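# Turn the grinder's table handwheel to centre the block

## Task

Rotate the bigger of the grinder's front handwheels, the one that drives the table, until the steel block held on the chuck sits centred beneath the grinding wheel, without the robot touching either the table or the block.

## Robot and tools

ROBOT. Two UR-type arms, left_arm and right_arm, each ending in a sixteen-motor four-finger hand (left_arm has a left hand, right_arm a right hand, mirror images). Cameras: cam_high (fixed, on a stand behind the arms), cam_left_wrist and cam_right_wrist (on the hands), all 672x504.

FRAMES. Scene frame: origin at table-top height midway between the nominal bases, +z up, +x out over the table, left_arm on the +y side. Calibrated bases: left_arm at (+0.013, +0.356, 0) m, right_arm at (+0.043, -0.433, 0) m, both turned almost not at all. Every hand pose, velocity and offset is given in that arm's own base frame. Hand point axes: +z toward the fingertips, +y out of the palm face, +x across the palm away from the thumb on the right hand but toward the thumb on the left hand. A mast sticks out behind the palm side of the wrist and can strike things.

ROW LAYOUT (used by execute_actions and move). One row is 48 numbers, all in [-1, 1], covering both arms even if one is idle: left dx, dy, dz, rx, ry, rz; then 16 left hand motor goals; left current_limit; left speed; then the same 24 for the right arm. Pose part: an offset, not a pose, measured from that arm's Hand target as it stood when the action or move began, along the arm's base axes; 1.0 equals 0.6 m of travel or 180 degrees; rx, ry, rz form one rotation vector, turning about the Hand target position. Six zeros re-request the current Hand target. Motor order: index_mcp, index_abd, index_pip, index_dip, middle_mcp, middle_abd, middle_pip, middle_dip, ring_mcp, ring_abd, ring_pip, ring_dip, thumb_cmc, thumb_axl, thumb_mcp, thumb_ipl. These are absolute hinge goals scaled between the hinge stops; straight values are about +0.75 (mcp), 0.00 (abd), +0.58 (pip), +0.70 (dip), +0.71 (thumb_cmc), +0.68 (thumb_axl), +0.23 (thumb_mcp), +0.17 (thumb_ipl); toward -1 bends or curls. A 0 is a real goal, so to keep a hand unchanged copy back its hand_goal, hand_current_limit and hand_speed. current_limit maps -1..+1 to 0..550 mA (start +0.4); speed sets hinge speed as (speed+1)/2 of 8.5 rad/s (start -0.6).

TOOLS.
execute_actions(actions, cameras): actions is a list of actions; each action is up to 15 rows, one per 1/30 s step, the last row held to fill 15 steps. All rows of one action count from the same start pose. cameras: list of names, ["all"], or [] (images come by default only with an empty actions list).
move(target, speed, blend, stop_force, zero, blocking, cameras): target is one 48-number row or a list of up to 15 rows, every row an offset from the same Hand targets. speed: path top speed in m/s, 0.002 to 3.6, default 0.25 (turning up to twice that in rad/s); one value or one per target. blend: corner rounding in m for lists, default 0 (stop at each). stop_force: 3 to 120 N, ends an arm's path on felt push; unreliable while the hand turns, and the arm keeps some press afterwards. zero (default true) re-zeros before the move; blocking=false returns after 0.5 s but cannot go with stop_force. Capped at 10 s.
wait(seconds 0 to 10, cameras). stop(cameras): brakes a running move. zoom_image(camera, region [x0, y0, x1, y1] pixels, at most 504 by 504). zero_wrist_force(arm: left_arm or right_arm). read_manual(section, only "licences"). finished_scene(scene 1): final, the block must stay centred afterwards.

RESULTS. Per arm: Hand target (last commanded pose after clipping; next offsets start here), end_effector_position (m) and end_effector_quat_wxyz in the base frame, velocities (omitted when joints read within noise), joint positions and joint torques (whole drive output, positive toward larger joint value), Wrist force/torque in the hand point axes plus a peak line. Hands: hand_goal, hand_measured, hand_current_ma, hand_state (moving, goal, blocked, overload), hand_current_limit, hand_speed. move adds a line: done, off_target, moving, held or fault, and limits=paced (pose clipped) or limits=held (steps withheld). The hand often settles short of its target; send the gap as a new offset.

CONTROL NOTES. Orientation commands are clipped to within 32 degrees of the measured one per step. Arm response lags about 0.09 or 0.17 to 0.22 s; fast motions overshoot. Joint targets move at most 3.14 rad/s. Keep paths away from an arm's own base; route around it. The clearance check blocks arm-to-arm approach but not finger closing.

AVOID. The arms are stiff: pressing past a solid contact, an outside force near 150 N, or joint torque at its limit (138 N m for the big joints, 25.7 N m for the wrists) stops the arm for 10 s. Strike nothing fixed or heavy hard; touch neither the table nor the block. No contact between the two arms or hands. A finger motor drawing 495 mA or more for 5 s shuts down for 10 s. Stretched or straining arms heat up: MOTOR HOT at 70 °C, brakes at 85 °C for 30 to 60 s. Turn the wheel smoothly and slowly, releasing any grip before backing off.

Each tool is called after ">>>" as name(argument=value, ...), one argument or row to a line, values as JSON.

## Session

>>> execute_actions(
  actions=[],
)

Scene clock: 0.00 s.
left_arm: end_effector_position=(+0.1778, -0.1699, +0.3258) hand_goal=(+0.754, +0.000, +0.576, +0.696, +0.754, +0.000, +0.576, +0.696, +0.754, +0.000, +0.576, +0.696, +0.714, +0.678, +0.226, +0.168) hand_measured=(+0.754, +0.000, +0.576, +0.696, +0.754, +0.000, +0.576, +0.696, +0.754, +0.000, +0.576, +0.696, +0.714, +0.678, +0.226, +0.168) hand_current_ma=(+0, +0, +0, +0, +0, +0, +0, +0, +0, +0, +0, +0, +0, +0, +0, +0) hand_state=(goal, goal, goal, goal, goal, goal, goal, goal, goal, goal, goal, goal, goal, goal, goal, goal) hand_current_limit=0.40 hand_speed=-0.60 end_effector_quat_wxyz=(+0.175, +0.856, -0.453, -0.176) | right_arm: end_effector_position=(+0.7006, +0.5333, +0.1995) hand_goal=(+0.754, +0.000, +0.576, +0.696, +0.754, +0.000, +0.576, +0.696, +0.754, +0.000, +0.576, +0.696, +0.714, +0.678, +0.226, +0.168) hand_measured=(+0.754, +0.000, +0.576, +0.696, +0.754, +0.000, +0.576, +0.696, +0.754, +0.000, +0.576, +0.696, +0.714, +0.678, +0.226, +0.168) hand_current_ma=(+0, +0, +0, +0, +0, +0, +0, +0, +0, +0, +0, +0, +0, +0, +0, +0) hand_state=(goal, goal, goal, goal, goal, goal, goal, goal, goal, goal, goal, goal, goal, goal, goal, goal) hand_current_limit=0.40 hand_speed=-0.60 end_effector_quat_wxyz=(-0.016, +0.839, +0.538, +0.082)
Joint positions: left_arm=[3.326 -1.168 -2.01 -2.032 1.517 -3.54] | right_arm=[0.587 -0.696 0.765 -1.805 -1.542 1.02]
Joint velocities: within noise
Joint torques (N m): no reading
Wrist force (N): no reading
Wrist torque (N m): no reading
Wrist force, peak (N): no reading
Hand target: left_arm +0.1778, -0.1699, +0.3258; +0.175, +0.856, -0.453, -0.176 | right_arm +0.7006, +0.5333, +0.1995; -0.016, +0.839, +0.538, +0.082

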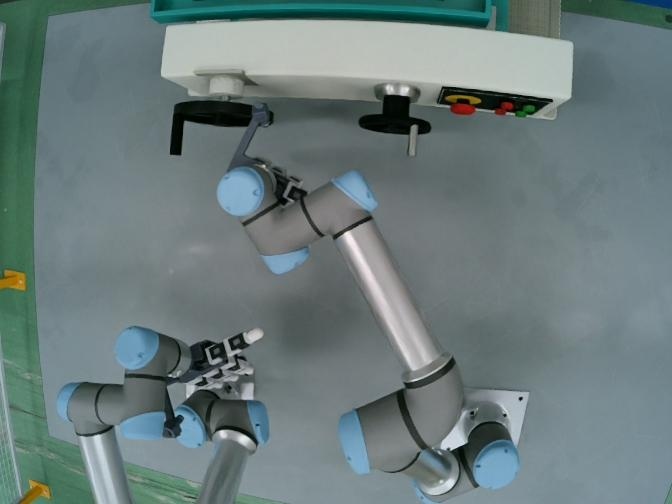

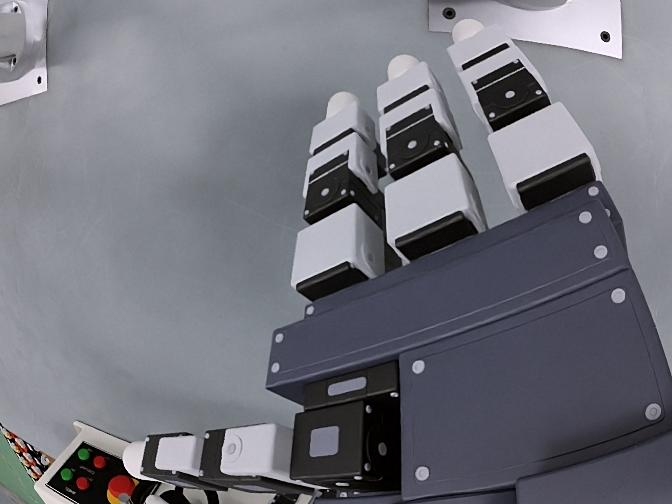

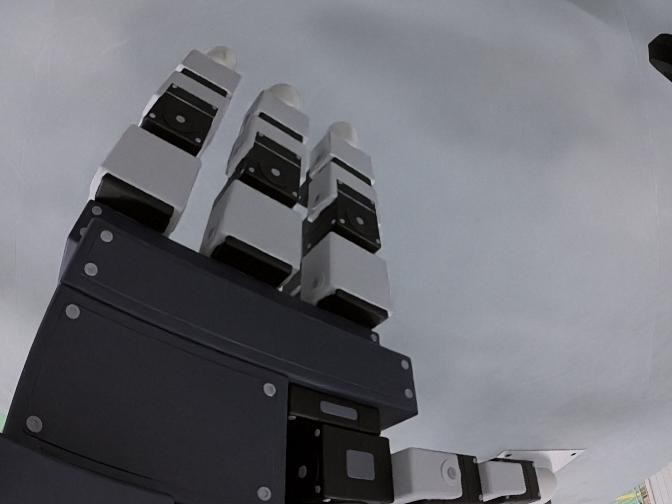

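>>> zoom_image(
  camera="cam_high",
  region=[140, 0, 600, 230],
)

>>> zoom_image(
  camera="cam_high",
  region=[150, 60, 310, 220],
)

>>> zoom_image(
  camera="cam_left_wrist",
  region=[0, 380, 340, 504],
)

Scaled by 1.096 from the camera's 672x504 image, which has a finer 960x720 frame.

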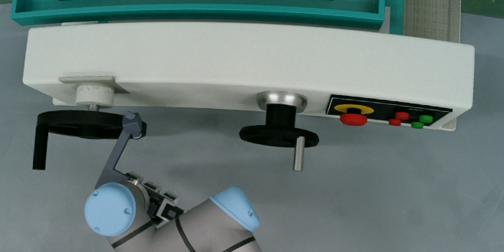

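Scaled by 3.150 from the camera's 672x504 image, which has a finer 960x720 frame.

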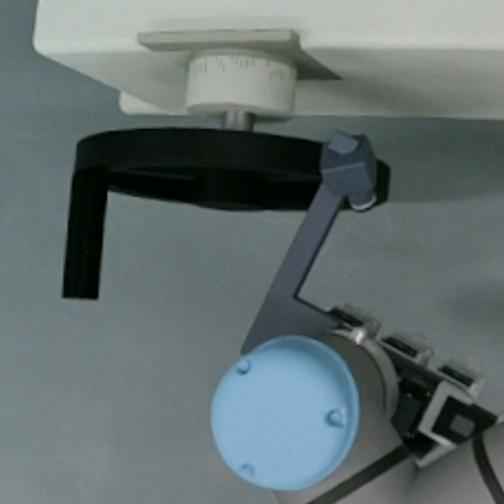

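Scaled by 1.482 from the camera's 672x504 image, which has a finer 960x720 frame.

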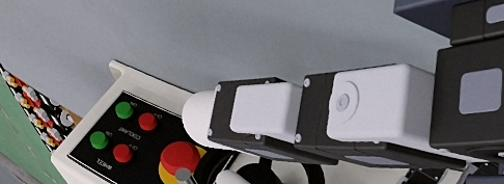

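>>> move(
  target=[
    [0,0,0,0,0,0,0.754,0,0.576,0.696,0.754,0,0.576,0.696,0.754,0,0.576,0.696,0.714,0.678,0.226,0.168,0.4,-0.6,-0.18,-0.2,0.3,0,0,0,0.754,0,0.576,0.696,0.754,0,0.576,0.696,0.754,0,0.576,0.696,0.714,0.678,0.226,0.168,0.4,-0.6],
    [0,0,0,0,0,0,0.754,0,0.576,0.696,0.754,0,0.576,0.696,0.754,0,0.576,0.696,0.714,0.678,0.226,0.168,0.4,-0.6,-0.183,-0.315,0.446,0.0457,-0.5188,-0.0835,0.754,0,0.576,0.696,0.754,0,0.576,0.696,0.754,0,0.576,0.696,0.714,0.678,0.226,0.168,0.4,-0.6],
  ],
  speed=0.4,
  blend=[0.1, 0],
  cameras=["all"],
)

Scene clock: 220.10 s.
left_arm: end_effector_position=(+0.1778, -0.1699, +0.3258) hand_goal=(+0.754, +0.000, +0.576, +0.696, +0.754, +0.000, +0.576, +0.696, +0.754, +0.000, +0.576, +0.696, +0.714, +0.678, +0.226, +0.168) hand_measured=(+0.754, +0.000, +0.576, +0.696, +0.754, +0.000, +0.576, +0.696, +0.754, +0.000, +0.576, +0.696, +0.716, +0.678, +0.224, +0.168) hand_current_ma=(+2, +0, +2, +0, +2, +0, +2, +0, +2, +0, +2, +0, +4, -2, -6, -1) hand_state=(goal, goal, goal, goal, goal, goal, goal, goal, goal, goal, goal, goal, goal, goal, goal, goal) hand_current_limit=0.40 hand_speed=-0.60 end_effector_quat_wxyz=(+0.175, +0.856, -0.453, -0.176) | right_arm: end_effector_position=(+0.5908, +0.3442, +0.4671) hand_goal=(+0.754, +0.000, +0.576, +0.696, +0.754, +0.000, +0.576, +0.696, +0.754, +0.000, +0.576, +0.696, +0.714, +0.678, +0.226, +0.168) hand_measured=(+0.760, +0.000, +0.576, +0.696, +0.760, +0.000, +0.576, +0.696, +0.760, +0.000, +0.576, +0.696, +0.720, +0.678, +0.224, +0.168) hand_current_ma=(+11, +0, +1, +0, +10, +0, +1, +0, +13, +0, +1, +0, +10, -1, -2, +0) hand_state=(goal, goal, goal, goal, goal, goal, goal, goal, goal, goal, goal, goal, goal, goal, goal, goal) hand_current_limit=0.40 hand_speed=-0.60 end_effector_quat_wxyz=(+0.335, +0.569, +0.272, +0.700)
Joint positions: left_arm=[3.326 -1.168 -2.01 -2.032 1.517 -3.54] | right_arm=[0.594 -0.935 1.567 -4.019 -2.152 0.541]
Joint torques (N m): left_arm=[-0.22 6.12 22.06 1.26 0.04 -0.2] | right_arm=[8.32 -42.51 -15.03 -2.86 -1.74 -0.39]
Wrist force (N): left_arm=[0.0 0.0 0.0] | right_arm=[-0.1 -0.6 2.6]
Wrist torque (N m): left_arm=[0.00 0.00 0.00] | right_arm=[-0.28 -0.31 0.17]
Wrist force, peak (N): left_arm=[-0.1 0.1 0.4] | right_arm=[-0.3 -0.7 3.0]
Hand target: left_arm +0.1778, -0.1699, +0.3258; +0.175, +0.856, -0.453, -0.176 | right_arm +0.5908, +0.3443, +0.4671; +0.335, +0.569, +0.272, +0.700
Off the commanded pose: left_arm 0.000 m, 0 deg | right_arm 0.000 m, 0 deg.
move: done

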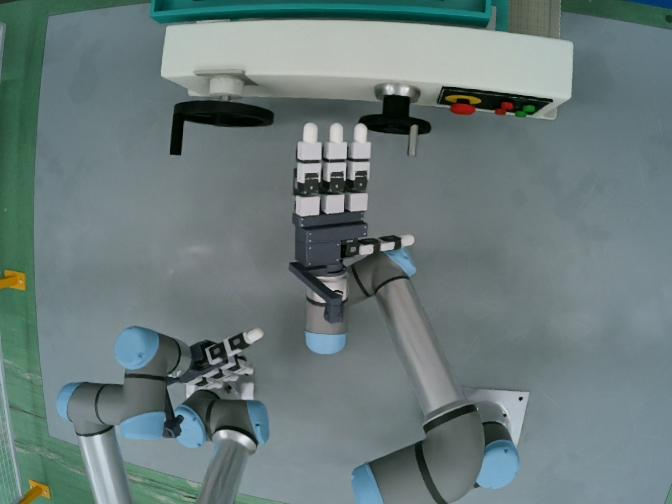

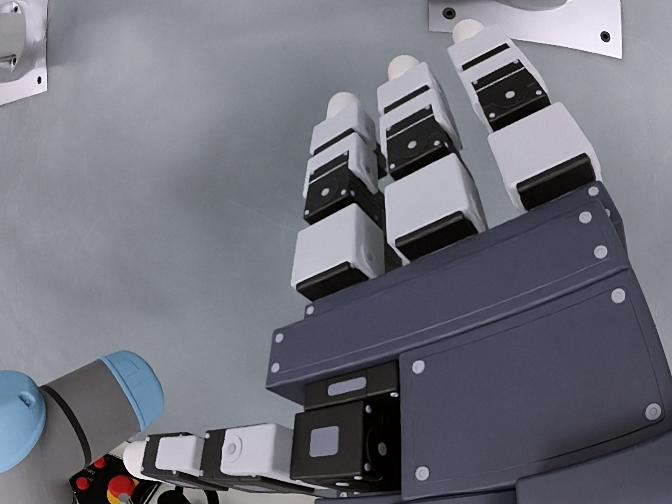

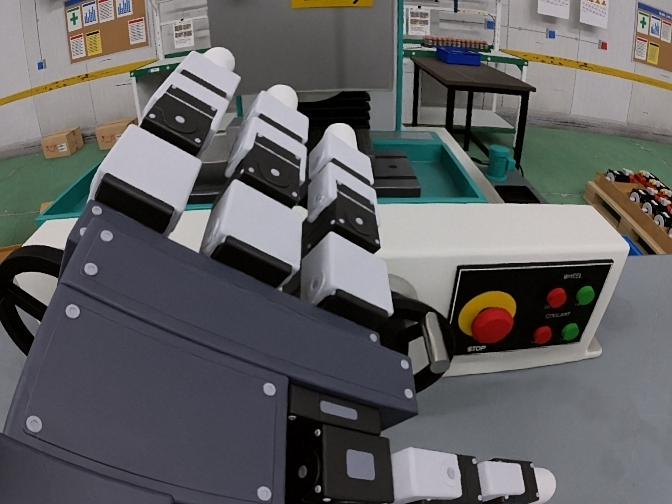

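>>> move(
  target=[
    [0,0,0,0,0,0,0.754,0,0.576,0.696,0.754,0,0.576,0.696,0.754,0,0.576,0.696,0.714,0.678,0.226,0.168,0.4,-0.6,0.0437,-0.232,0.167,0,0,0.278,0.754,0,0.576,0.696,0.754,0,0.576,0.696,0.754,0,0.576,0.696,0.714,0.678,0.226,0.168,0.4,-0.6],
    [0.677,-0.237,0.04,0.117,-0.118,0.303,0.754,0,0.576,0.696,0.754,0,0.576,0.696,0.754,0,0.576,0.696,0.714,0.678,0.226,0.168,0.4,-0.6,0.0437,-0.232,0.167,0,0,0.278,0.754,0,0.576,0.696,0.754,0,0.576,0.696,0.754,0,0.576,0.696,0.714,0.678,0.226,0.168,0.4,-0.6],
  ],
  speed=0.4,
  blend=[0.05, 0],
  cameras=["all"],
)

Scene clock: 349.57 s.
left_arm: end_effector_position=(+0.5839, -0.3121, +0.3498) hand_goal=(+0.754, +0.000, +0.576, +0.696, +0.754, +0.000, +0.576, +0.696, +0.754, +0.000, +0.576, +0.696, +0.714, +0.678, +0.226, +0.168) hand_measured=(+0.754, +0.000, +0.576, +0.696, +0.754, +0.000, +0.576, +0.696, +0.754, +0.000, +0.576, +0.696, +0.716, +0.678, +0.224, +0.168) hand_current_ma=(+2, +0, +2, +0, +2, +0, +2, +0, +1, +0, +2, +0, +4, -2, -8, -1) hand_state=(goal, goal, goal, goal, goal, goal, goal, goal, goal, goal, goal, goal, goal, goal, goal, goal) hand_current_limit=0.40 hand_speed=-0.60 end_effector_quat_wxyz=(+0.000, +1.000, -0.001, +0.001) | right_arm: end_effector_position=(+0.6170, +0.2051, +0.5673) hand_goal=(+0.754, +0.000, +0.576, +0.696, +0.754, +0.000, +0.576, +0.696, +0.754, +0.000, +0.576, +0.696, +0.714, +0.678, +0.226, +0.168) hand_measured=(+0.760, +0.000, +0.576, +0.696, +0.760, +0.000, +0.576, +0.696, +0.760, +0.000, +0.576, +0.696, +0.720, +0.678, +0.224, +0.168) hand_current_ma=(+13, +0, +1, +0, +12, +0, +1, +0, +15, +0, +1, +0, +12, -1, -2, +0) hand_state=(goal, goal, goal, goal, goal, goal, goal, goal, goal, goal, goal, goal, goal, goal, goal, goal) hand_current_limit=0.40 hand_speed=-0.60 end_effector_quat_wxyz=(+0.008, +0.401, +0.487, +0.776)
Joint positions: left_arm=[2.979 -1.805 -1.328 -1.578 1.571 -4.873] | right_arm=[-0.111 -1.312 1.839 -4.028 -0.618 0.976]
Joint torques (N m): left_arm=[3.47 33.74 30.97 4.32 -0.72 -2.59] | right_arm=[-5.56 -38.27 -8.36 1.14 1.77 1.04]
Wrist force (N): left_arm=[0.6 0.4 0.1] | right_arm=[-0.8 -0.4 2.5]
Wrist torque (N m): left_arm=[-0.02 -0.11 0.05] | right_arm=[-0.26 -0.18 0.20]
Wrist force, peak (N): left_arm=[2.3 1.6 0.0] | right_arm=[0.4 -2.0 3.2]
Hand target: left_arm +0.5840, -0.3121, +0.3498; +0.000, +1.000, -0.001, +0.001 | right_arm +0.6170, +0.2051, +0.5673; +0.008, +0.401, +0.487, +0.776
Off the commanded pose: left_arm 0.000 m, 0 deg | right_arm 0.000 m, 0 deg.
move: done

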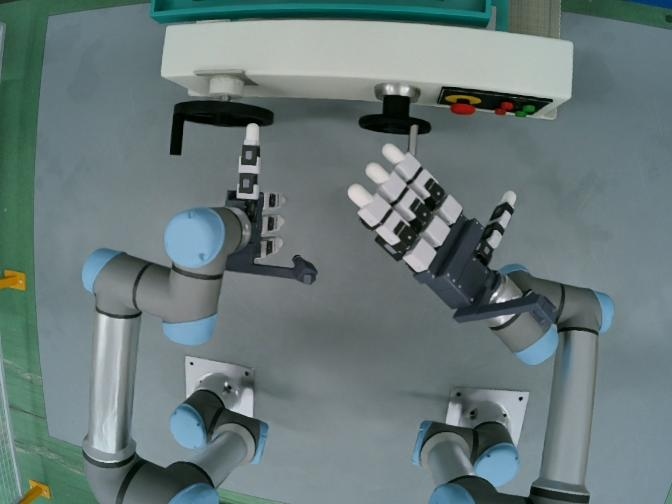

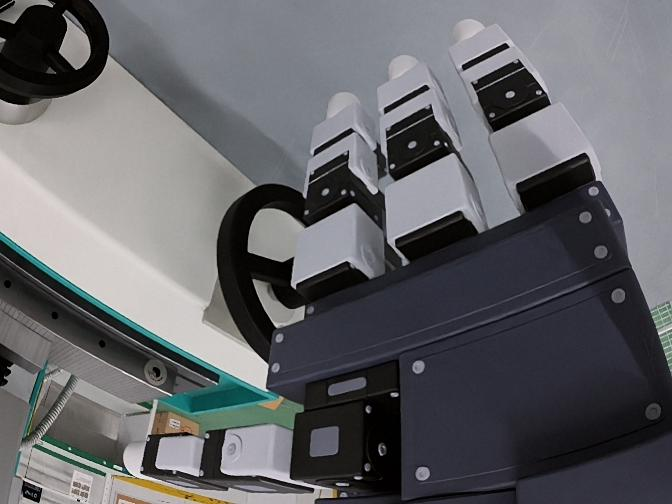

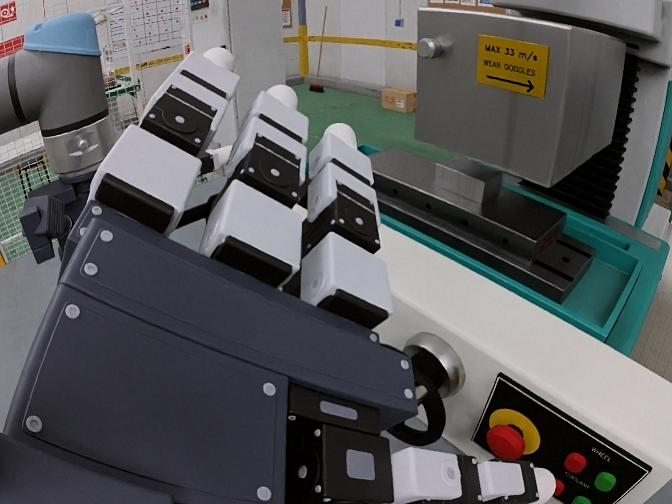

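>>> zoom_image(
  camera="cam_right_wrist",
  region=[340, 0, 672, 330],
)

>>> zoom_image(
  camera="cam_left_wrist",
  region=[150, 130, 400, 400],
)

>>> zoom_image(
  camera="cam_high",
  region=[150, 0, 450, 200],
)

Scaled by 1.518 from the camera's 672x504 image, which has a finer 960x720 frame.

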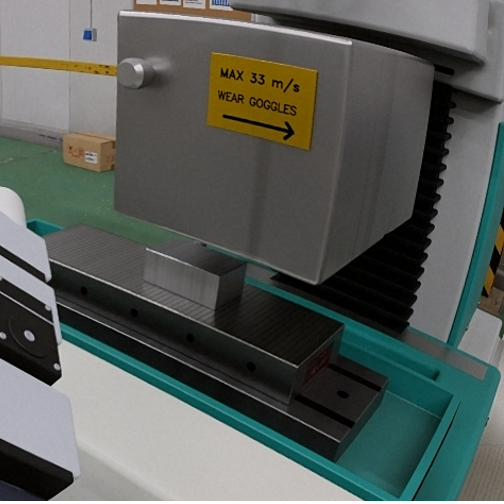

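Scaled by 1.867 from the camera's 672x504 image, which has a finer 960x720 frame.

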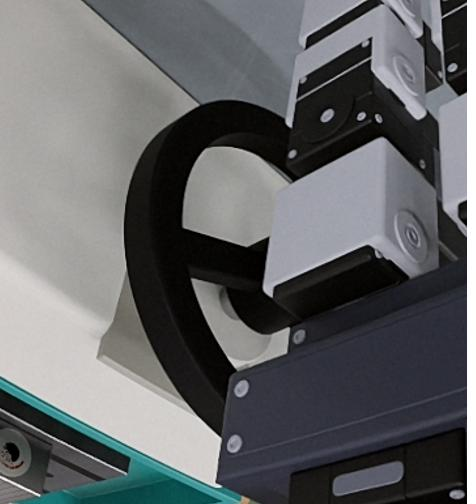

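Scaled by 1.680 from the camera's 672x504 image, which has a finer 960x720 frame.

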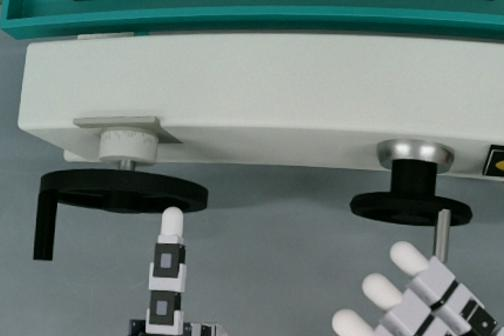

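>>> move(
  target=[-0.167,0.1,0.05,0,0,0,0.754,0,0.576,0.696,0.754,0,0.576,0.696,0.754,0,0.576,0.696,0.714,0.678,0.226,0.168,0.4,-0.6,0,0,0,0,0,0,0.754,0,0.576,0.696,0.754,0,0.576,0.696,0.754,0,0.576,0.696,0.714,0.678,0.226,0.168,0.4,-0.6],
  speed=0.4,
  cameras=["cam_left_wrist","cam_high"],
)

>>> zoom_image(
  camera="cam_left_wrist",
  region=[0, 100, 300, 400],
)

Scene clock: 419.73 s.
left_arm: end_effector_position=(+0.4839, -0.2521, +0.3798) hand_goal=(+0.754, +0.000, +0.576, +0.696, +0.754, +0.000, +0.576, +0.696, +0.754, +0.000, +0.576, +0.696, +0.714, +0.678, +0.226, +0.168) hand_measured=(+0.754, +0.000, +0.576, +0.696, +0.754, +0.000, +0.576, +0.696, +0.754, +0.000, +0.576, +0.696, +0.716, +0.678, +0.224, +0.168) hand_current_ma=(+1, +0, +2, +0, +1, +0, +2, +0, +1, +0, +2, +0, +4, -2, -9, -1) hand_state=(goal, goal, goal, goal, goal, goal, goal, goal, goal, goal, goal, goal, goal, goal, goal, goal) hand_current_limit=0.40 hand_speed=-0.60 end_effector_quat_wxyz=(+0.000, +1.000, -0.001, +0.001) | right_arm: end_effector_position=(+0.6170, +0.2051, +0.5673) hand_goal=(+0.754, +0.000, +0.576, +0.696, +0.754, +0.000, +0.576, +0.696, +0.754, +0.000, +0.576, +0.696, +0.714, +0.678, +0.226, +0.168) hand_measured=(+0.760, +0.000, +0.576, +0.696, +0.760, +0.000, +0.576, +0.696, +0.760, +0.000, +0.576, +0.696, +0.720, +0.678, +0.224, +0.168) hand_current_ma=(+13, +0, +1, +0, +12, +0, +1, +0, +15, +0, +1, +0, +12, -1, -2, +0) hand_state=(goal, goal, goal, goal, goal, goal, goal, goal, goal, goal, goal, goal, goal, goal, goal, goal) hand_current_limit=0.40 hand_speed=-0.60 end_effector_quat_wxyz=(+0.008, +0.401, +0.487, +0.776)
Joint positions: left_arm=[3.069 -1.525 -1.56 -1.626 1.571 -4.784] | right_arm=[-0.111 -1.312 1.839 -4.028 -0.618 0.976]
Joint torques (N m): left_arm=[-0.09 34.86 19.16 3.61 -1.09 -2.68] | right_arm=[-5.3 -37.57 -8.87 -0.2 1.74 1.03]
Wrist force (N): left_arm=[0.7 0.5 0.2] | right_arm=[-0.9 -0.4 2.6]
Wrist torque (N m): left_arm=[-0.02 -0.12 0.20] | right_arm=[-0.27 -0.18 0.20]
Wrist force, peak (N): left_arm=[2.6 1.7 1.0] | right_arm=[-1.0 -0.4 2.8]
Hand target: left_arm +0.4838, -0.2521, +0.3798; +0.000, +1.000, -0.001, +0.001 | right_arm +0.6170, +0.2051, +0.5673; +0.008, +0.401, +0.487, +0.776
Off the commanded pose: left_arm 0.000 m, 0 deg | right_arm 0.000 m, 0 deg.
move: done
Images, in order (width x height): cam_high 672x504, cam_left_wrist 672x504.

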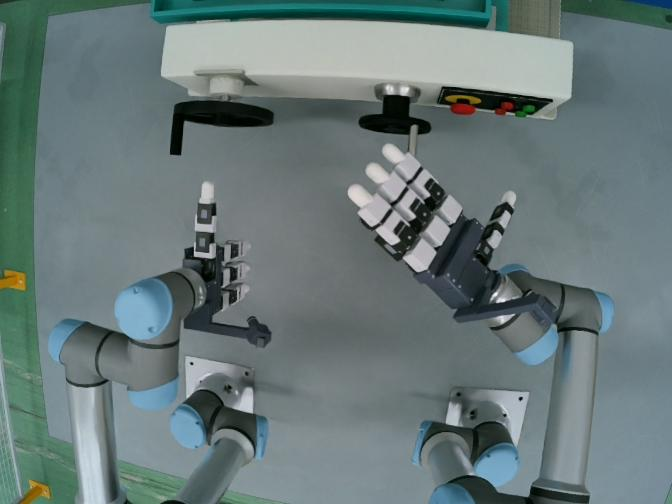

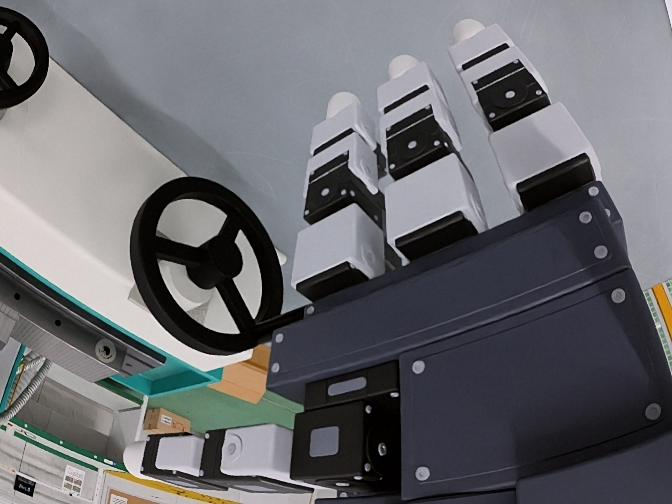

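Scaled by 1.680 from the camera's 672x504 image, which has a finer 960x720 frame.

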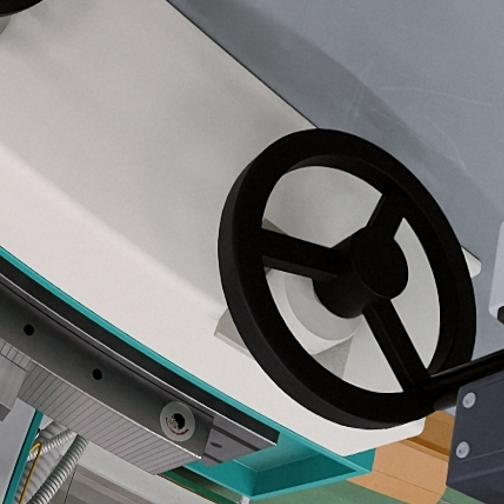

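>>> move(
  target=[0.022,0.225,-0.083,0,0,0,0.754,0,0.576,0.696,0.754,0,0.576,0.696,0.754,0,0.576,0.696,0.714,0.678,0.226,0.168,0.4,-0.6,0,0,0,0,0,0,0.754,0,0.576,0.696,0.754,0,0.576,0.696,0.754,0,0.576,0.696,0.714,0.678,0.226,0.168,0.4,-0.6],
  speed=0.4,
  cameras=["cam_left_wrist","cam_high"],
)

>>> zoom_image(
  camera="cam_left_wrist",
  region=[0, 100, 300, 400],
)

Scene clock: 471.00 s.
left_arm: end_effector_position=(+0.4970, -0.1172, +0.3300) hand_goal=(+0.754, +0.000, +0.576, +0.696, +0.754, +0.000, +0.576, +0.696, +0.754, +0.000, +0.576, +0.696, +0.714, +0.678, +0.226, +0.168) hand_measured=(+0.754, +0.000, +0.576, +0.696, +0.754, +0.000, +0.576, +0.696, +0.754, +0.000, +0.576, +0.696, +0.714, +0.678, +0.224, +0.168) hand_current_ma=(-2, +0, +2, +0, -2, +0, +2, +0, -2, +0, +2, +0, +2, -2, -10, -1) hand_state=(goal, goal, goal, goal, goal, goal, goal, goal, goal, goal, goal, goal, goal, goal, goal, goal) hand_current_limit=0.40 hand_speed=-0.60 end_effector_quat_wxyz=(+0.000, +1.000, -0.001, +0.001) | right_arm: end_effector_position=(+0.6170, +0.2051, +0.5673) hand_goal=(+0.754, +0.000, +0.576, +0.696, +0.754, +0.000, +0.576, +0.696, +0.754, +0.000, +0.576, +0.696, +0.714, +0.678, +0.226, +0.168) hand_measured=(+0.760, +0.000, +0.576, +0.696, +0.760, +0.000, +0.576, +0.696, +0.760, +0.000, +0.576, +0.696, +0.720, +0.678, +0.224, +0.168) hand_current_ma=(+13, +0, +1, +0, +12, +0, +1, +0, +15, +0, +1, +0, +12, -1, -2, +0) hand_state=(goal, goal, goal, goal, goal, goal, goal, goal, goal, goal, goal, goal, goal, goal, goal, goal) hand_current_limit=0.40 hand_speed=-0.60 end_effector_quat_wxyz=(+0.008, +0.401, +0.487, +0.776)
Joint positions: left_arm=[3.358 -1.489 -1.721 -1.502 1.571 -4.495] | right_arm=[-0.111 -1.312 1.839 -4.028 -0.618 0.976]
Joint torques (N m): left_arm=[7.08 20.33 24.65 2 1.23 0.72] | right_arm=[-4.67 -38.87 -8.82 -1.27 1.65 0.95]
Wrist force (N): left_arm=[0.5 0.7 0.0] | right_arm=[-1.0 -0.3 2.4]
Wrist torque (N m): left_arm=[0.01 -0.10 0.18] | right_arm=[-0.24 -0.15 0.19]
Wrist force, peak (N): left_arm=[0.1 3.6 -0.7] | right_arm=[-1.0 -0.5 2.8]
Hand target: left_arm +0.4970, -0.1171, +0.3300; +0.000, +1.000, -0.001, +0.001 | right_arm +0.6170, +0.2051, +0.5673; +0.008, +0.401, +0.487, +0.776
Off the commanded pose: left_arm 0.000 m, 0 deg | right_arm 0.000 m, 0 deg.
move: done
Images, in order (width x height): cam_high 672x504, cam_left_wrist 672x504.

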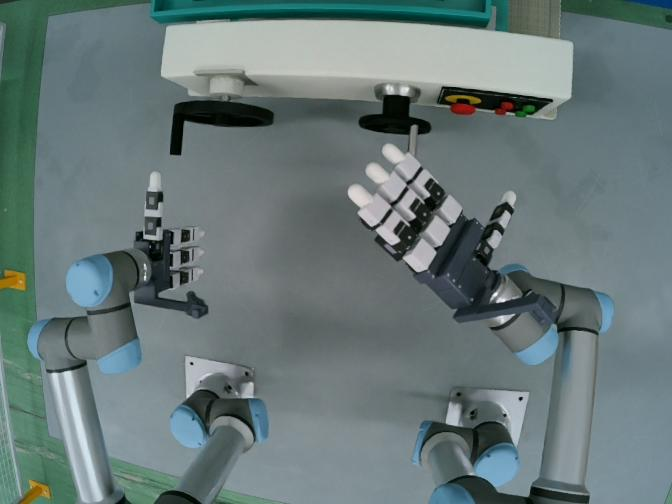

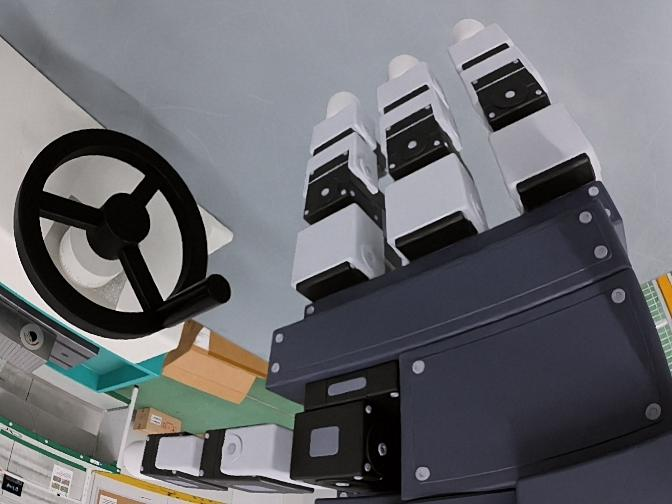

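Scaled by 1.680 from the camera's 672x504 image, which has a finer 960x720 frame.

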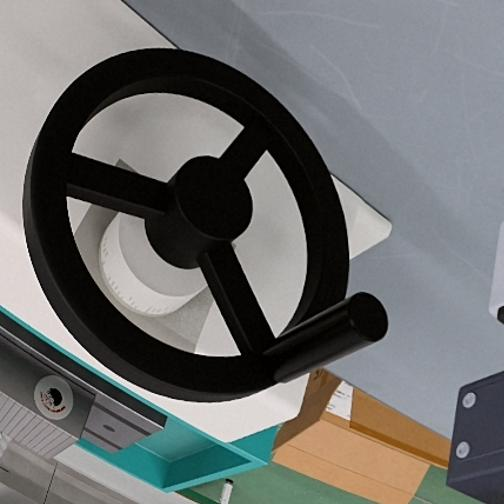

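>>> move(
  target=[0,-0.033,0.2,0,0,0,0.754,0,0.576,0.696,0.754,0,0.576,0.696,0.754,0,0.576,0.696,0.714,0.678,0.226,0.168,0.4,-0.6,0,0,0,0,0,0,0.754,0,0.576,0.696,0.754,0,0.576,0.696,0.754,0,0.576,0.696,0.714,0.678,0.226,0.168,0.4,-0.6],
  speed=0.4,
  cameras=["cam_left_wrist"],
)

>>> zoom_image(
  camera="cam_left_wrist",
  region=[100, 100, 300, 300],
)

Scene clock: 748.83 s.
left_arm: end_effector_position=(+0.4971, -0.1369, +0.4499) hand_goal=(+0.754, +0.000, +0.576, +0.696, +0.754, +0.000, +0.576, +0.696, +0.754, +0.000, +0.576, +0.696, +0.714, +0.678, +0.226, +0.168) hand_measured=(+0.754, +0.000, +0.576, +0.696, +0.754, +0.000, +0.576, +0.696, +0.754, +0.000, +0.576, +0.696, +0.714, +0.678, +0.222, +0.168) hand_current_ma=(-2, +0, +2, +0, -2, +0, +2, +0, -2, +0, +2, +0, +2, -2, -12, -1) hand_state=(goal, goal, goal, goal, goal, goal, goal, goal, goal, goal, goal, goal, goal, goal, goal, goal) hand_current_limit=0.40 hand_speed=-0.60 end_effector_quat_wxyz=(+0.000, +1.000, -0.001, +0.001) | right_arm: end_effector_position=(+0.6170, +0.2051, +0.5673) hand_goal=(+0.754, +0.000, +0.576, +0.696, +0.754, +0.000, +0.576, +0.696, +0.754, +0.000, +0.576, +0.696, +0.714, +0.678, +0.226, +0.168) hand_measured=(+0.760, +0.000, +0.576, +0.696, +0.760, +0.000, +0.576, +0.696, +0.760, +0.000, +0.576, +0.696, +0.720, +0.678, +0.224, +0.168) hand_current_ma=(+13, +0, +1, +0, +12, +0, +1, +0, +15, +0, +1, +0, +12, -1, -2, +0) hand_state=(goal, goal, goal, goal, goal, goal, goal, goal, goal, goal, goal, goal, goal, goal, goal, goal) hand_current_limit=0.40 hand_speed=-0.60 end_effector_quat_wxyz=(+0.008, +0.401, +0.487, +0.776)
Joint positions: left_arm=[3.316 -1.517 -1.387 -1.807 1.571 -4.537] | right_arm=[-0.111 -1.312 1.839 -4.028 -0.618 0.976]
Joint torques (N m): left_arm=[7.37 33.84 30.2 0.7 -0.29 2.73] | right_arm=[-4.36 -37.93 -9.89 -1.16 1.56 1.08]
Wrist force (N): left_arm=[0.7 0.9 0.1] | right_arm=[-0.7 -0.5 2.6]
Wrist torque (N m): left_arm=[0.05 -0.13 0.15] | right_arm=[-0.27 -0.19 0.21]
Wrist force, peak (N): left_arm=[0.6 0.3 2.7] | right_arm=[-1.0 -0.5 2.8]
Hand target: left_arm +0.4970, -0.1369, +0.4500; +0.000, +1.000, -0.001, +0.001 | right_arm +0.6170, +0.2051, +0.5673; +0.008, +0.401, +0.487, +0.776
Off the commanded pose: left_arm 0.000 m, 0 deg | right_arm 0.000 m, 0 deg.
move: done
Images, in order (width x height): cam_left_wrist 672x504.

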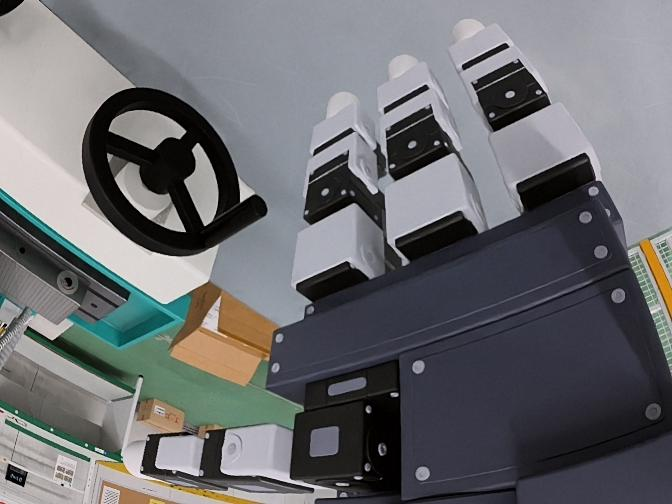

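Scaled by 2.520 from the camera's 672x504 image, which has a finer 960x720 frame.

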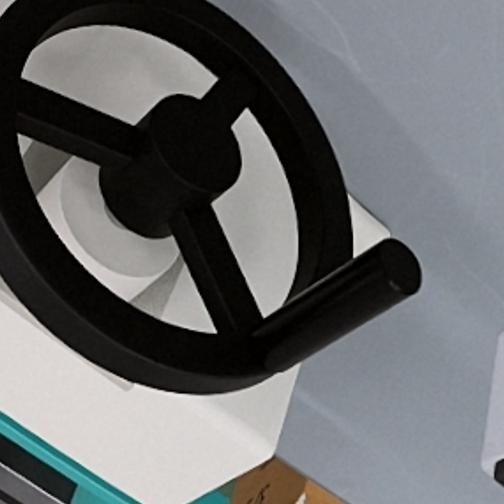

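>>> move(
  target=[
    [0.172,0.345,-0.15,0.2778,0,0,0.754,0,0.576,0.696,0.754,0,0.576,0.696,0.754,0,0.576,0.696,-0.571,0.678,0.226,0.168,0.4,-0.6,0,0,0,0,0,0,0.754,0,0.576,0.696,0.754,0,0.576,0.696,0.754,0,0.576,0.696,0.714,0.678,0.226,0.168,0.4,-0.6],
    [0.358,0.343,-0.255,0.2778,0,0,0.754,0,0.576,0.696,0.754,0,0.576,0.696,0.754,0,0.576,0.696,-0.571,0.678,0.226,0.168,0.4,-0.6,0,0,0,0,0,0,0.754,0,0.576,0.696,0.754,0,0.576,0.696,0.754,0,0.576,0.696,0.714,0.678,0.226,0.168,0.4,-0.6],
  ],
  speed=[0.4,0.15],
  blend=[0.03,0],
  cameras=["all"],
)

>>> zoom_image(
  camera="cam_high",
  region=[100, 50, 350, 250],
)

Scene clock: 832.67 s.
left_arm: end_effector_position=(+0.7118, +0.0688, +0.2970) hand_goal=(+0.754, +0.000, +0.576, +0.696, +0.754, +0.000, +0.576, +0.696, +0.754, +0.000, +0.576, +0.696, -0.570, +0.678, +0.226, +0.168) hand_measured=(+0.746, +0.000, +0.576, +0.696, +0.748, +0.000, +0.576, +0.696, +0.746, +0.000, +0.576, +0.696, -0.568, +0.678, +0.222, +0.168) hand_current_ma=(-22, +0, +1, +0, -20, +0, +1, +0, -22, +0, +1, +0, +6, -2, -12, -1) hand_state=(goal, goal, goal, goal, goal, goal, goal, goal, goal, goal, goal, goal, goal, goal, goal, goal) hand_current_limit=0.40 hand_speed=-0.60 end_effector_quat_wxyz=(-0.423, +0.906, -0.001, +0.000) | right_arm: end_effector_position=(+0.6170, +0.2051, +0.5673) hand_goal=(+0.754, +0.000, +0.576, +0.696, +0.754, +0.000, +0.576, +0.696, +0.754, +0.000, +0.576, +0.696, +0.714, +0.678, +0.226, +0.168) hand_measured=(+0.760, +0.000, +0.576, +0.696, +0.760, +0.000, +0.576, +0.696, +0.760, +0.000, +0.576, +0.696, +0.720, +0.678, +0.224, +0.168) hand_current_ma=(+13, +0, +1, +0, +12, +0, +1, +0, +15, +0, +1, +0, +12, -1, -2, +0) hand_state=(goal, goal, goal, goal, goal, goal, goal, goal, goal, goal, goal, goal, goal, goal, goal, goal) hand_current_limit=0.40 hand_speed=-0.60 end_effector_quat_wxyz=(+0.008, +0.401, +0.487, +0.776)
Joint positions: left_arm=[3.26 -2.034 -1.228 -1.308 2.435 -4.527] | right_arm=[-0.111 -1.312 1.839 -4.028 -0.618 0.976]
Joint torques (N m): left_arm=[5.47 44.12 22.76 3.64 2.65 1.69] | right_arm=[-4.65 -37.37 -8.63 -1.24 1.55 1.13]
Wrist force (N): left_arm=[0.5 1.3 -0.2] | right_arm=[-0.8 -0.4 2.5]
Wrist torque (N m): left_arm=[0.01 -0.06 0.26] | right_arm=[-0.26 -0.18 0.21]
Wrist force, peak (N): left_arm=[1.9 2.0 0.4] | right_arm=[-0.9 -0.3 2.8]
Hand target: left_arm +0.7118, +0.0689, +0.2970; -0.423, +0.906, -0.001, +0.000 | right_arm +0.6170, +0.2051, +0.5673; +0.008, +0.401, +0.487, +0.776
Off the commanded pose: left_arm 0.000 m, 0 deg | right_arm 0.000 m, 0 deg.
move: done

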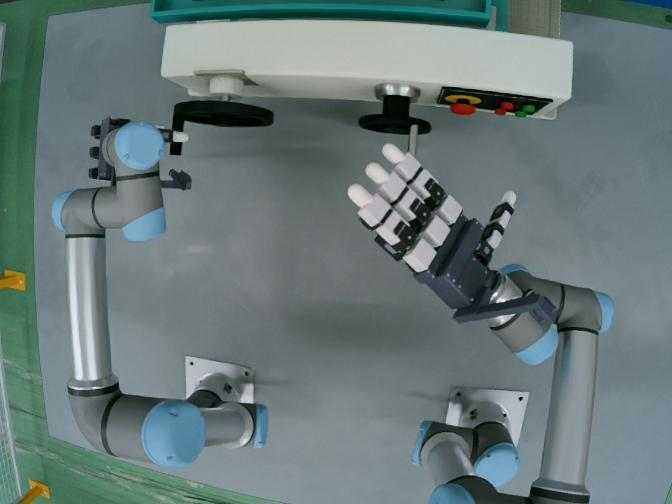

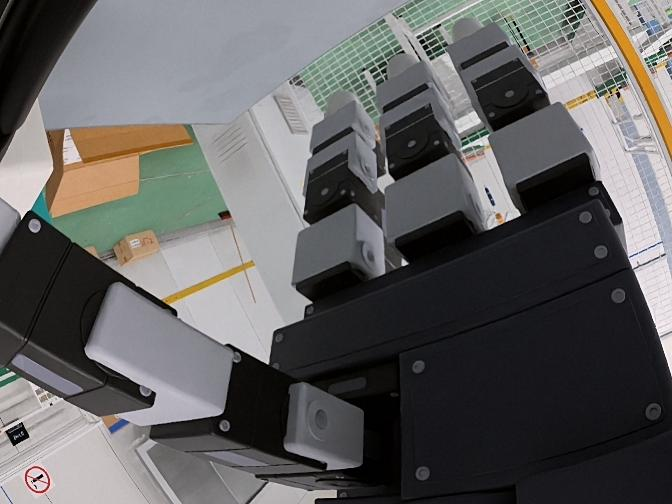

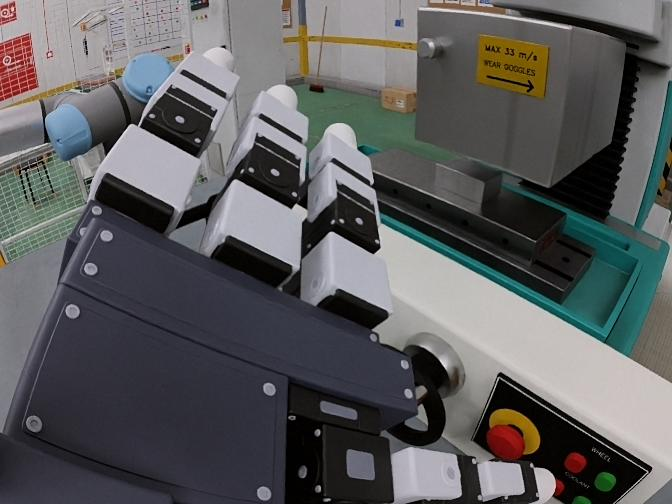

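Scaled by 2.016 from the camera's 672x504 image, which has a finer 960x720 frame.

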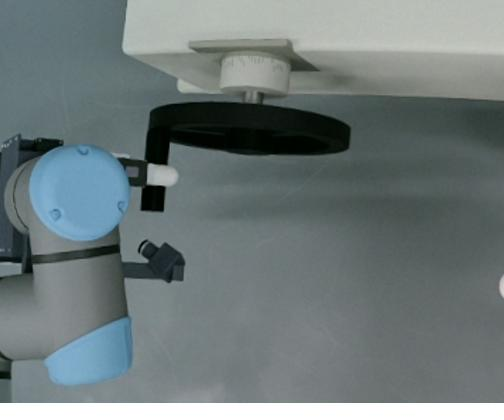

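>>> move(
  target=[0,-0.131,-0.156,0,0,0,0.754,0,0.576,0.696,0.754,0,0.576,0.696,0.754,0,0.576,0.696,-0.571,0.678,0.226,0.168,0.4,-0.6,0,0,0,0,0,0,0.754,0,0.576,0.696,0.754,0,0.576,0.696,0.754,0,0.576,0.696,0.714,0.678,0.226,0.168,0.4,-0.6],
  speed=0.06,
  stop_force=8,
  cameras=["cam_left_wrist","cam_high"],
)

Scene clock: 854.97 s.
left_arm: end_effector_position=(+0.7118, -0.0092, +0.2041) hand_goal=(+0.754, +0.000, +0.576, +0.696, +0.754, +0.000, +0.576, +0.696, +0.754, +0.000, +0.576, +0.696, -0.570, +0.678, +0.226, +0.168) hand_measured=(+0.746, +0.000, +0.576, +0.696, +0.748, +0.000, +0.576, +0.696, +0.746, +0.000, +0.576, +0.696, -0.568, +0.678, +0.222, +0.168) hand_current_ma=(-23, +0, +1, +0, -15, +0, +1, +0, -24, +0, +1, +0, +6, -2, -12, -1) hand_state=(goal, goal, goal, goal, goal, goal, goal, goal, goal, goal, goal, goal, goal, goal, goal, goal) hand_current_limit=0.40 hand_speed=-0.60 end_effector_quat_wxyz=(-0.423, +0.906, -0.001, +0.000) | right_arm: end_effector_position=(+0.6170, +0.2051, +0.5673) hand_goal=(+0.754, +0.000, +0.576, +0.696, +0.754, +0.000, +0.576, +0.696, +0.754, +0.000, +0.576, +0.696, +0.714, +0.678, +0.226, +0.168) hand_measured=(+0.760, +0.000, +0.576, +0.696, +0.760, +0.000, +0.576, +0.696, +0.760, +0.000, +0.576, +0.696, +0.720, +0.678, +0.224, +0.168) hand_current_ma=(+13, +0, +1, +0, +12, +0, +1, +0, +15, +0, +1, +0, +12, -1, -2, +0) hand_state=(goal, goal, goal, goal, goal, goal, goal, goal, goal, goal, goal, goal, goal, goal, goal, goal) hand_current_limit=0.40 hand_speed=-0.60 end_effector_quat_wxyz=(+0.008, +0.401, +0.487, +0.776)
Joint positions: left_arm=[3.146 -2.097 -1.34 -1.268 2.444 -4.703] | right_arm=[-0.111 -1.312 1.839 -4.028 -0.618 0.976]
Joint torques (N m): left_arm=[6.32 57.47 30.76 0.69 1.77 -0.84] | right_arm=[-4.66 -37.49 -9.34 -1.3 1.76 1.02]
Wrist force (N): left_arm=[1.1 -1.8 -0.3] | right_arm=[-0.9 -0.4 2.6]
Wrist torque (N m): left_arm=[-0.15 -0.06 0.21] | right_arm=[-0.27 -0.17 0.20]
Wrist force, peak (N): left_arm=[-6.5 -27.7 0.6] | right_arm=[-0.9 -0.5 2.9]
Hand target: left_arm +0.7118, -0.0091, +0.2041; -0.423, +0.906, -0.001, +0.000 (not the last commanded pose) | right_arm +0.6170, +0.2051, +0.5673; +0.008, +0.401, +0.487, +0.776
Off the commanded pose: left_arm 0.001 m, 0 deg | right_arm 0.000 m, 0 deg.
move: contact (left_arm)
Images, in order (width x height): cam_high 672x504, cam_left_wrist 672x504.

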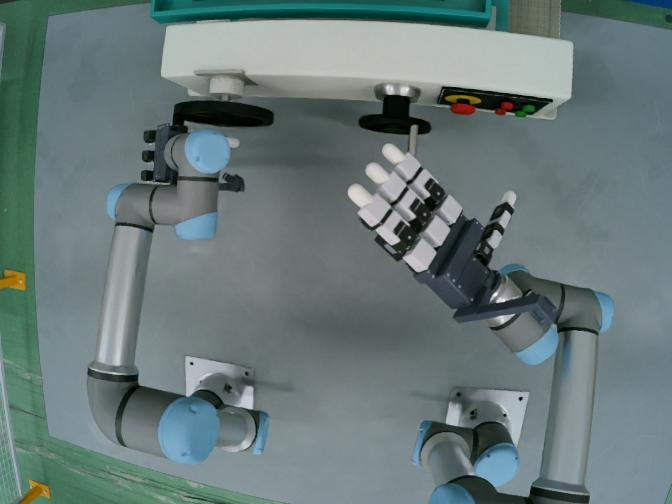

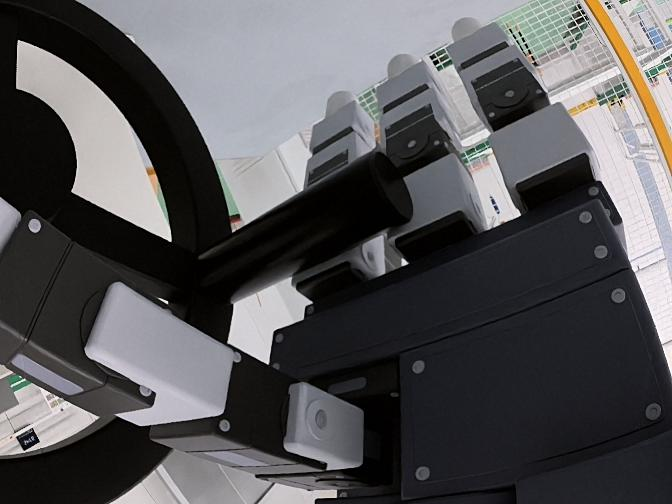

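>>> move(
  target=[0,0.0323,-0.0053,0,0,0,0.754,0,0.576,0.696,0.754,0,0.576,0.696,0.754,0,0.576,0.696,-0.571,0.678,0.226,0.168,0.4,-0.6,0,0,0,0,0,0,0.754,0,0.576,0.696,0.754,0,0.576,0.696,0.754,0,0.576,0.696,0.714,0.678,0.226,0.168,0.4,-0.6],
  speed=0.1,
)

>>> move(
  target=[0,0,0,0,0,0,-0.068,0,-0.81,-0.391,-0.068,0,-0.81,-0.391,-0.068,0,-0.81,-0.391,-0.571,0.678,0.226,0.168,0.3,-0.7,0,0,0,0,0,0,0.754,0,0.576,0.696,0.754,0,0.576,0.696,0.754,0,0.576,0.696,0.714,0.678,0.226,0.168,0.4,-0.6],
  speed=0.1,
  cameras=["cam_left_wrist","cam_high"],
)

Scene clock: 883.63 s.
left_arm: end_effector_position=(+0.7117, +0.0103, +0.2008) hand_goal=(+0.754, +0.000, +0.576, +0.696, +0.754, +0.000, +0.576, +0.696, +0.754, +0.000, +0.576, +0.696, -0.570, +0.678, +0.226, +0.168) hand_measured=(+0.746, +0.000, +0.576, +0.696, +0.748, +0.000, +0.576, +0.696, +0.746, +0.000, +0.576, +0.696, -0.568, +0.678, +0.222, +0.168) hand_current_ma=(-23, +0, +1, +0, -19, +0, +1, +0, -24, +0, +1, +0, +6, -2, -12, -1) hand_state=(goal, goal, goal, goal, goal, goal, goal, goal, goal, goal, goal, goal, goal, goal, goal, goal) hand_current_limit=0.40 hand_speed=-0.60 end_effector_quat_wxyz=(-0.423, +0.906, -0.001, +0.000) end_effector_velocity=(+0.000, -0.001, +0.000) end_effector_angular_velocity=(-0.001, +0.000, +0.003) | right_arm: end_effector_position=(+0.6170, +0.2051, +0.5673) hand_goal=(+0.754, +0.000, +0.576, +0.696, +0.754, +0.000, +0.576, +0.696, +0.754, +0.000, +0.576, +0.696, +0.714, +0.678, +0.226, +0.168) hand_measured=(+0.760, +0.000, +0.576, +0.696, +0.760, +0.000, +0.576, +0.696, +0.760, +0.000, +0.576, +0.696, +0.720, +0.678, +0.224, +0.168) hand_current_ma=(+13, +0, +1, +0, +12, +0, +1, +0, +15, +0, +1, +0, +12, -1, -2, +0) hand_state=(goal, goal, goal, goal, goal, goal, goal, goal, goal, goal, goal, goal, goal, goal, goal, goal) hand_current_limit=0.40 hand_speed=-0.60 end_effector_quat_wxyz=(+0.008, +0.401, +0.487, +0.776)
Joint positions: left_arm=[3.174 -2.094 -1.362 -1.216 2.443 -4.659] | right_arm=[-0.111 -1.312 1.839 -4.028 -0.618 0.976]
Joint velocities: left_arm=[-0.001 0 0.001 -0.006 -0.001 -0.006] | right_arm=[within noise]
Joint torques (N m): left_arm=[-4.94 56.18 30.97 0.83 -0.04 -3.23] | right_arm=[-4.48 -37.73 -9.95 -1.22 1.59 1.02]
Wrist force (N): left_arm=[0.7 1.0 -0.3] | right_arm=[-0.9 -0.3 2.4]
Wrist torque (N m): left_arm=[-0.02 -0.09 0.17] | right_arm=[-0.23 -0.17 0.20]
Wrist force, peak (N): left_arm=[1.1 -1.9 -0.4] | right_arm=[-1.2 -0.4 2.6]
Hand target: left_arm +0.7118, +0.0102, +0.2009; -0.423, +0.906, -0.001, +0.000 | right_arm +0.6170, +0.2051, +0.5673; +0.008, +0.401, +0.487, +0.776
Off the commanded pose: left_arm 0.000 m, 0 deg | right_arm 0.000 m, 0 deg.
move: done

Scene clock: 885.20 s.
left_arm: end_effector_position=(+0.7118, +0.0102, +0.2009) hand_goal=(-0.068, +0.000, -0.810, -0.390, -0.068, +0.000, -0.810, -0.390, -0.068, +0.000, -0.810, -0.390, -0.570, +0.678, +0.226, +0.168) hand_measured=(-0.060, +0.000, -0.574, -0.366, -0.062, +0.000, -0.594, -0.368, -0.060, +0.000, -0.804, -0.388, -0.568, +0.678, +0.222, +0.168) hand_current_ma=(+27, +0, +357, +82, +22, +0, +358, +78, +23, +0, +20, +7, +6, -2, -12, -1) hand_state=(goal, goal, blocked, blocked, goal, goal, blocked, blocked, goal, goal, goal, goal, goal, goal, goal, goal) hand_current_limit=0.30 hand_speed=-0.70 end_effector_quat_wxyz=(-0.423, +0.906, -0.001, +0.000) | right_arm: end_effector_position=(+0.6170, +0.2051, +0.5673) hand_goal=(+0.754, +0.000, +0.576, +0.696, +0.754, +0.000, +0.576, +0.696, +0.754, +0.000, +0.576, +0.696, +0.714, +0.678, +0.226, +0.168) hand_measured=(+0.760, +0.000, +0.576, +0.696, +0.760, +0.000, +0.576, +0.696, +0.760, +0.000, +0.576, +0.696, +0.720, +0.678, +0.224, +0.168) hand_current_ma=(+13, +0, +1, +0, +12, +0, +1, +0, +15, +0, +1, +0, +12, -1, -2, +0) hand_state=(goal, goal, goal, goal, goal, goal, goal, goal, goal, goal, goal, goal, goal, goal, goal, goal) hand_current_limit=0.40 hand_speed=-0.60 end_effector_quat_wxyz=(+0.008, +0.401, +0.487, +0.776)
Joint positions: left_arm=[3.174 -2.094 -1.362 -1.216 2.443 -4.659] | right_arm=[-0.111 -1.312 1.839 -4.028 -0.618 0.976]
Joint torques (N m): left_arm=[7.28 44.53 31.12 2.87 1.88 -2.9] | right_arm=[-5.53 -37.47 -9.69 -1.21 1.58 0.91]
Wrist force (N): left_arm=[0.9 12.1 -4.1] | right_arm=[-0.9 -0.4 2.5]
Wrist torque (N m): left_arm=[0.94 -0.06 0.17] | right_arm=[-0.26 -0.17 0.20]
Wrist force, peak (N): left_arm=[0.9 12.1 -4.1] | right_arm=[-1.0 -0.5 2.8]
Hand target: left_arm +0.7118, +0.0102, +0.2009; -0.423, +0.906, -0.001, +0.000 | right_arm +0.6170, +0.2051, +0.5673; +0.008, +0.401, +0.487, +0.776
Off the commanded pose: left_arm 0.000 m, 0 deg | right_arm 0.000 m, 0 deg.
move: done
Images, in order (width x height): cam_high 672x504, cam_left_wrist 672x504.

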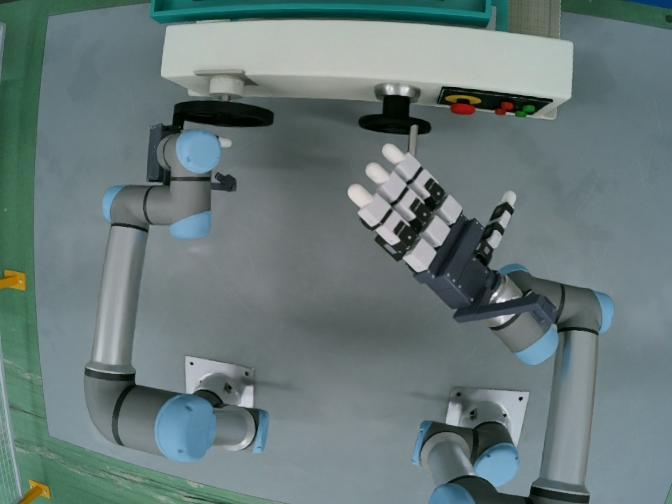

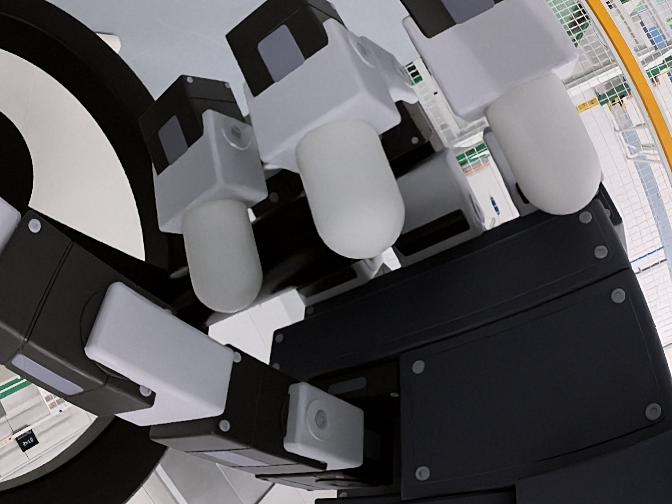

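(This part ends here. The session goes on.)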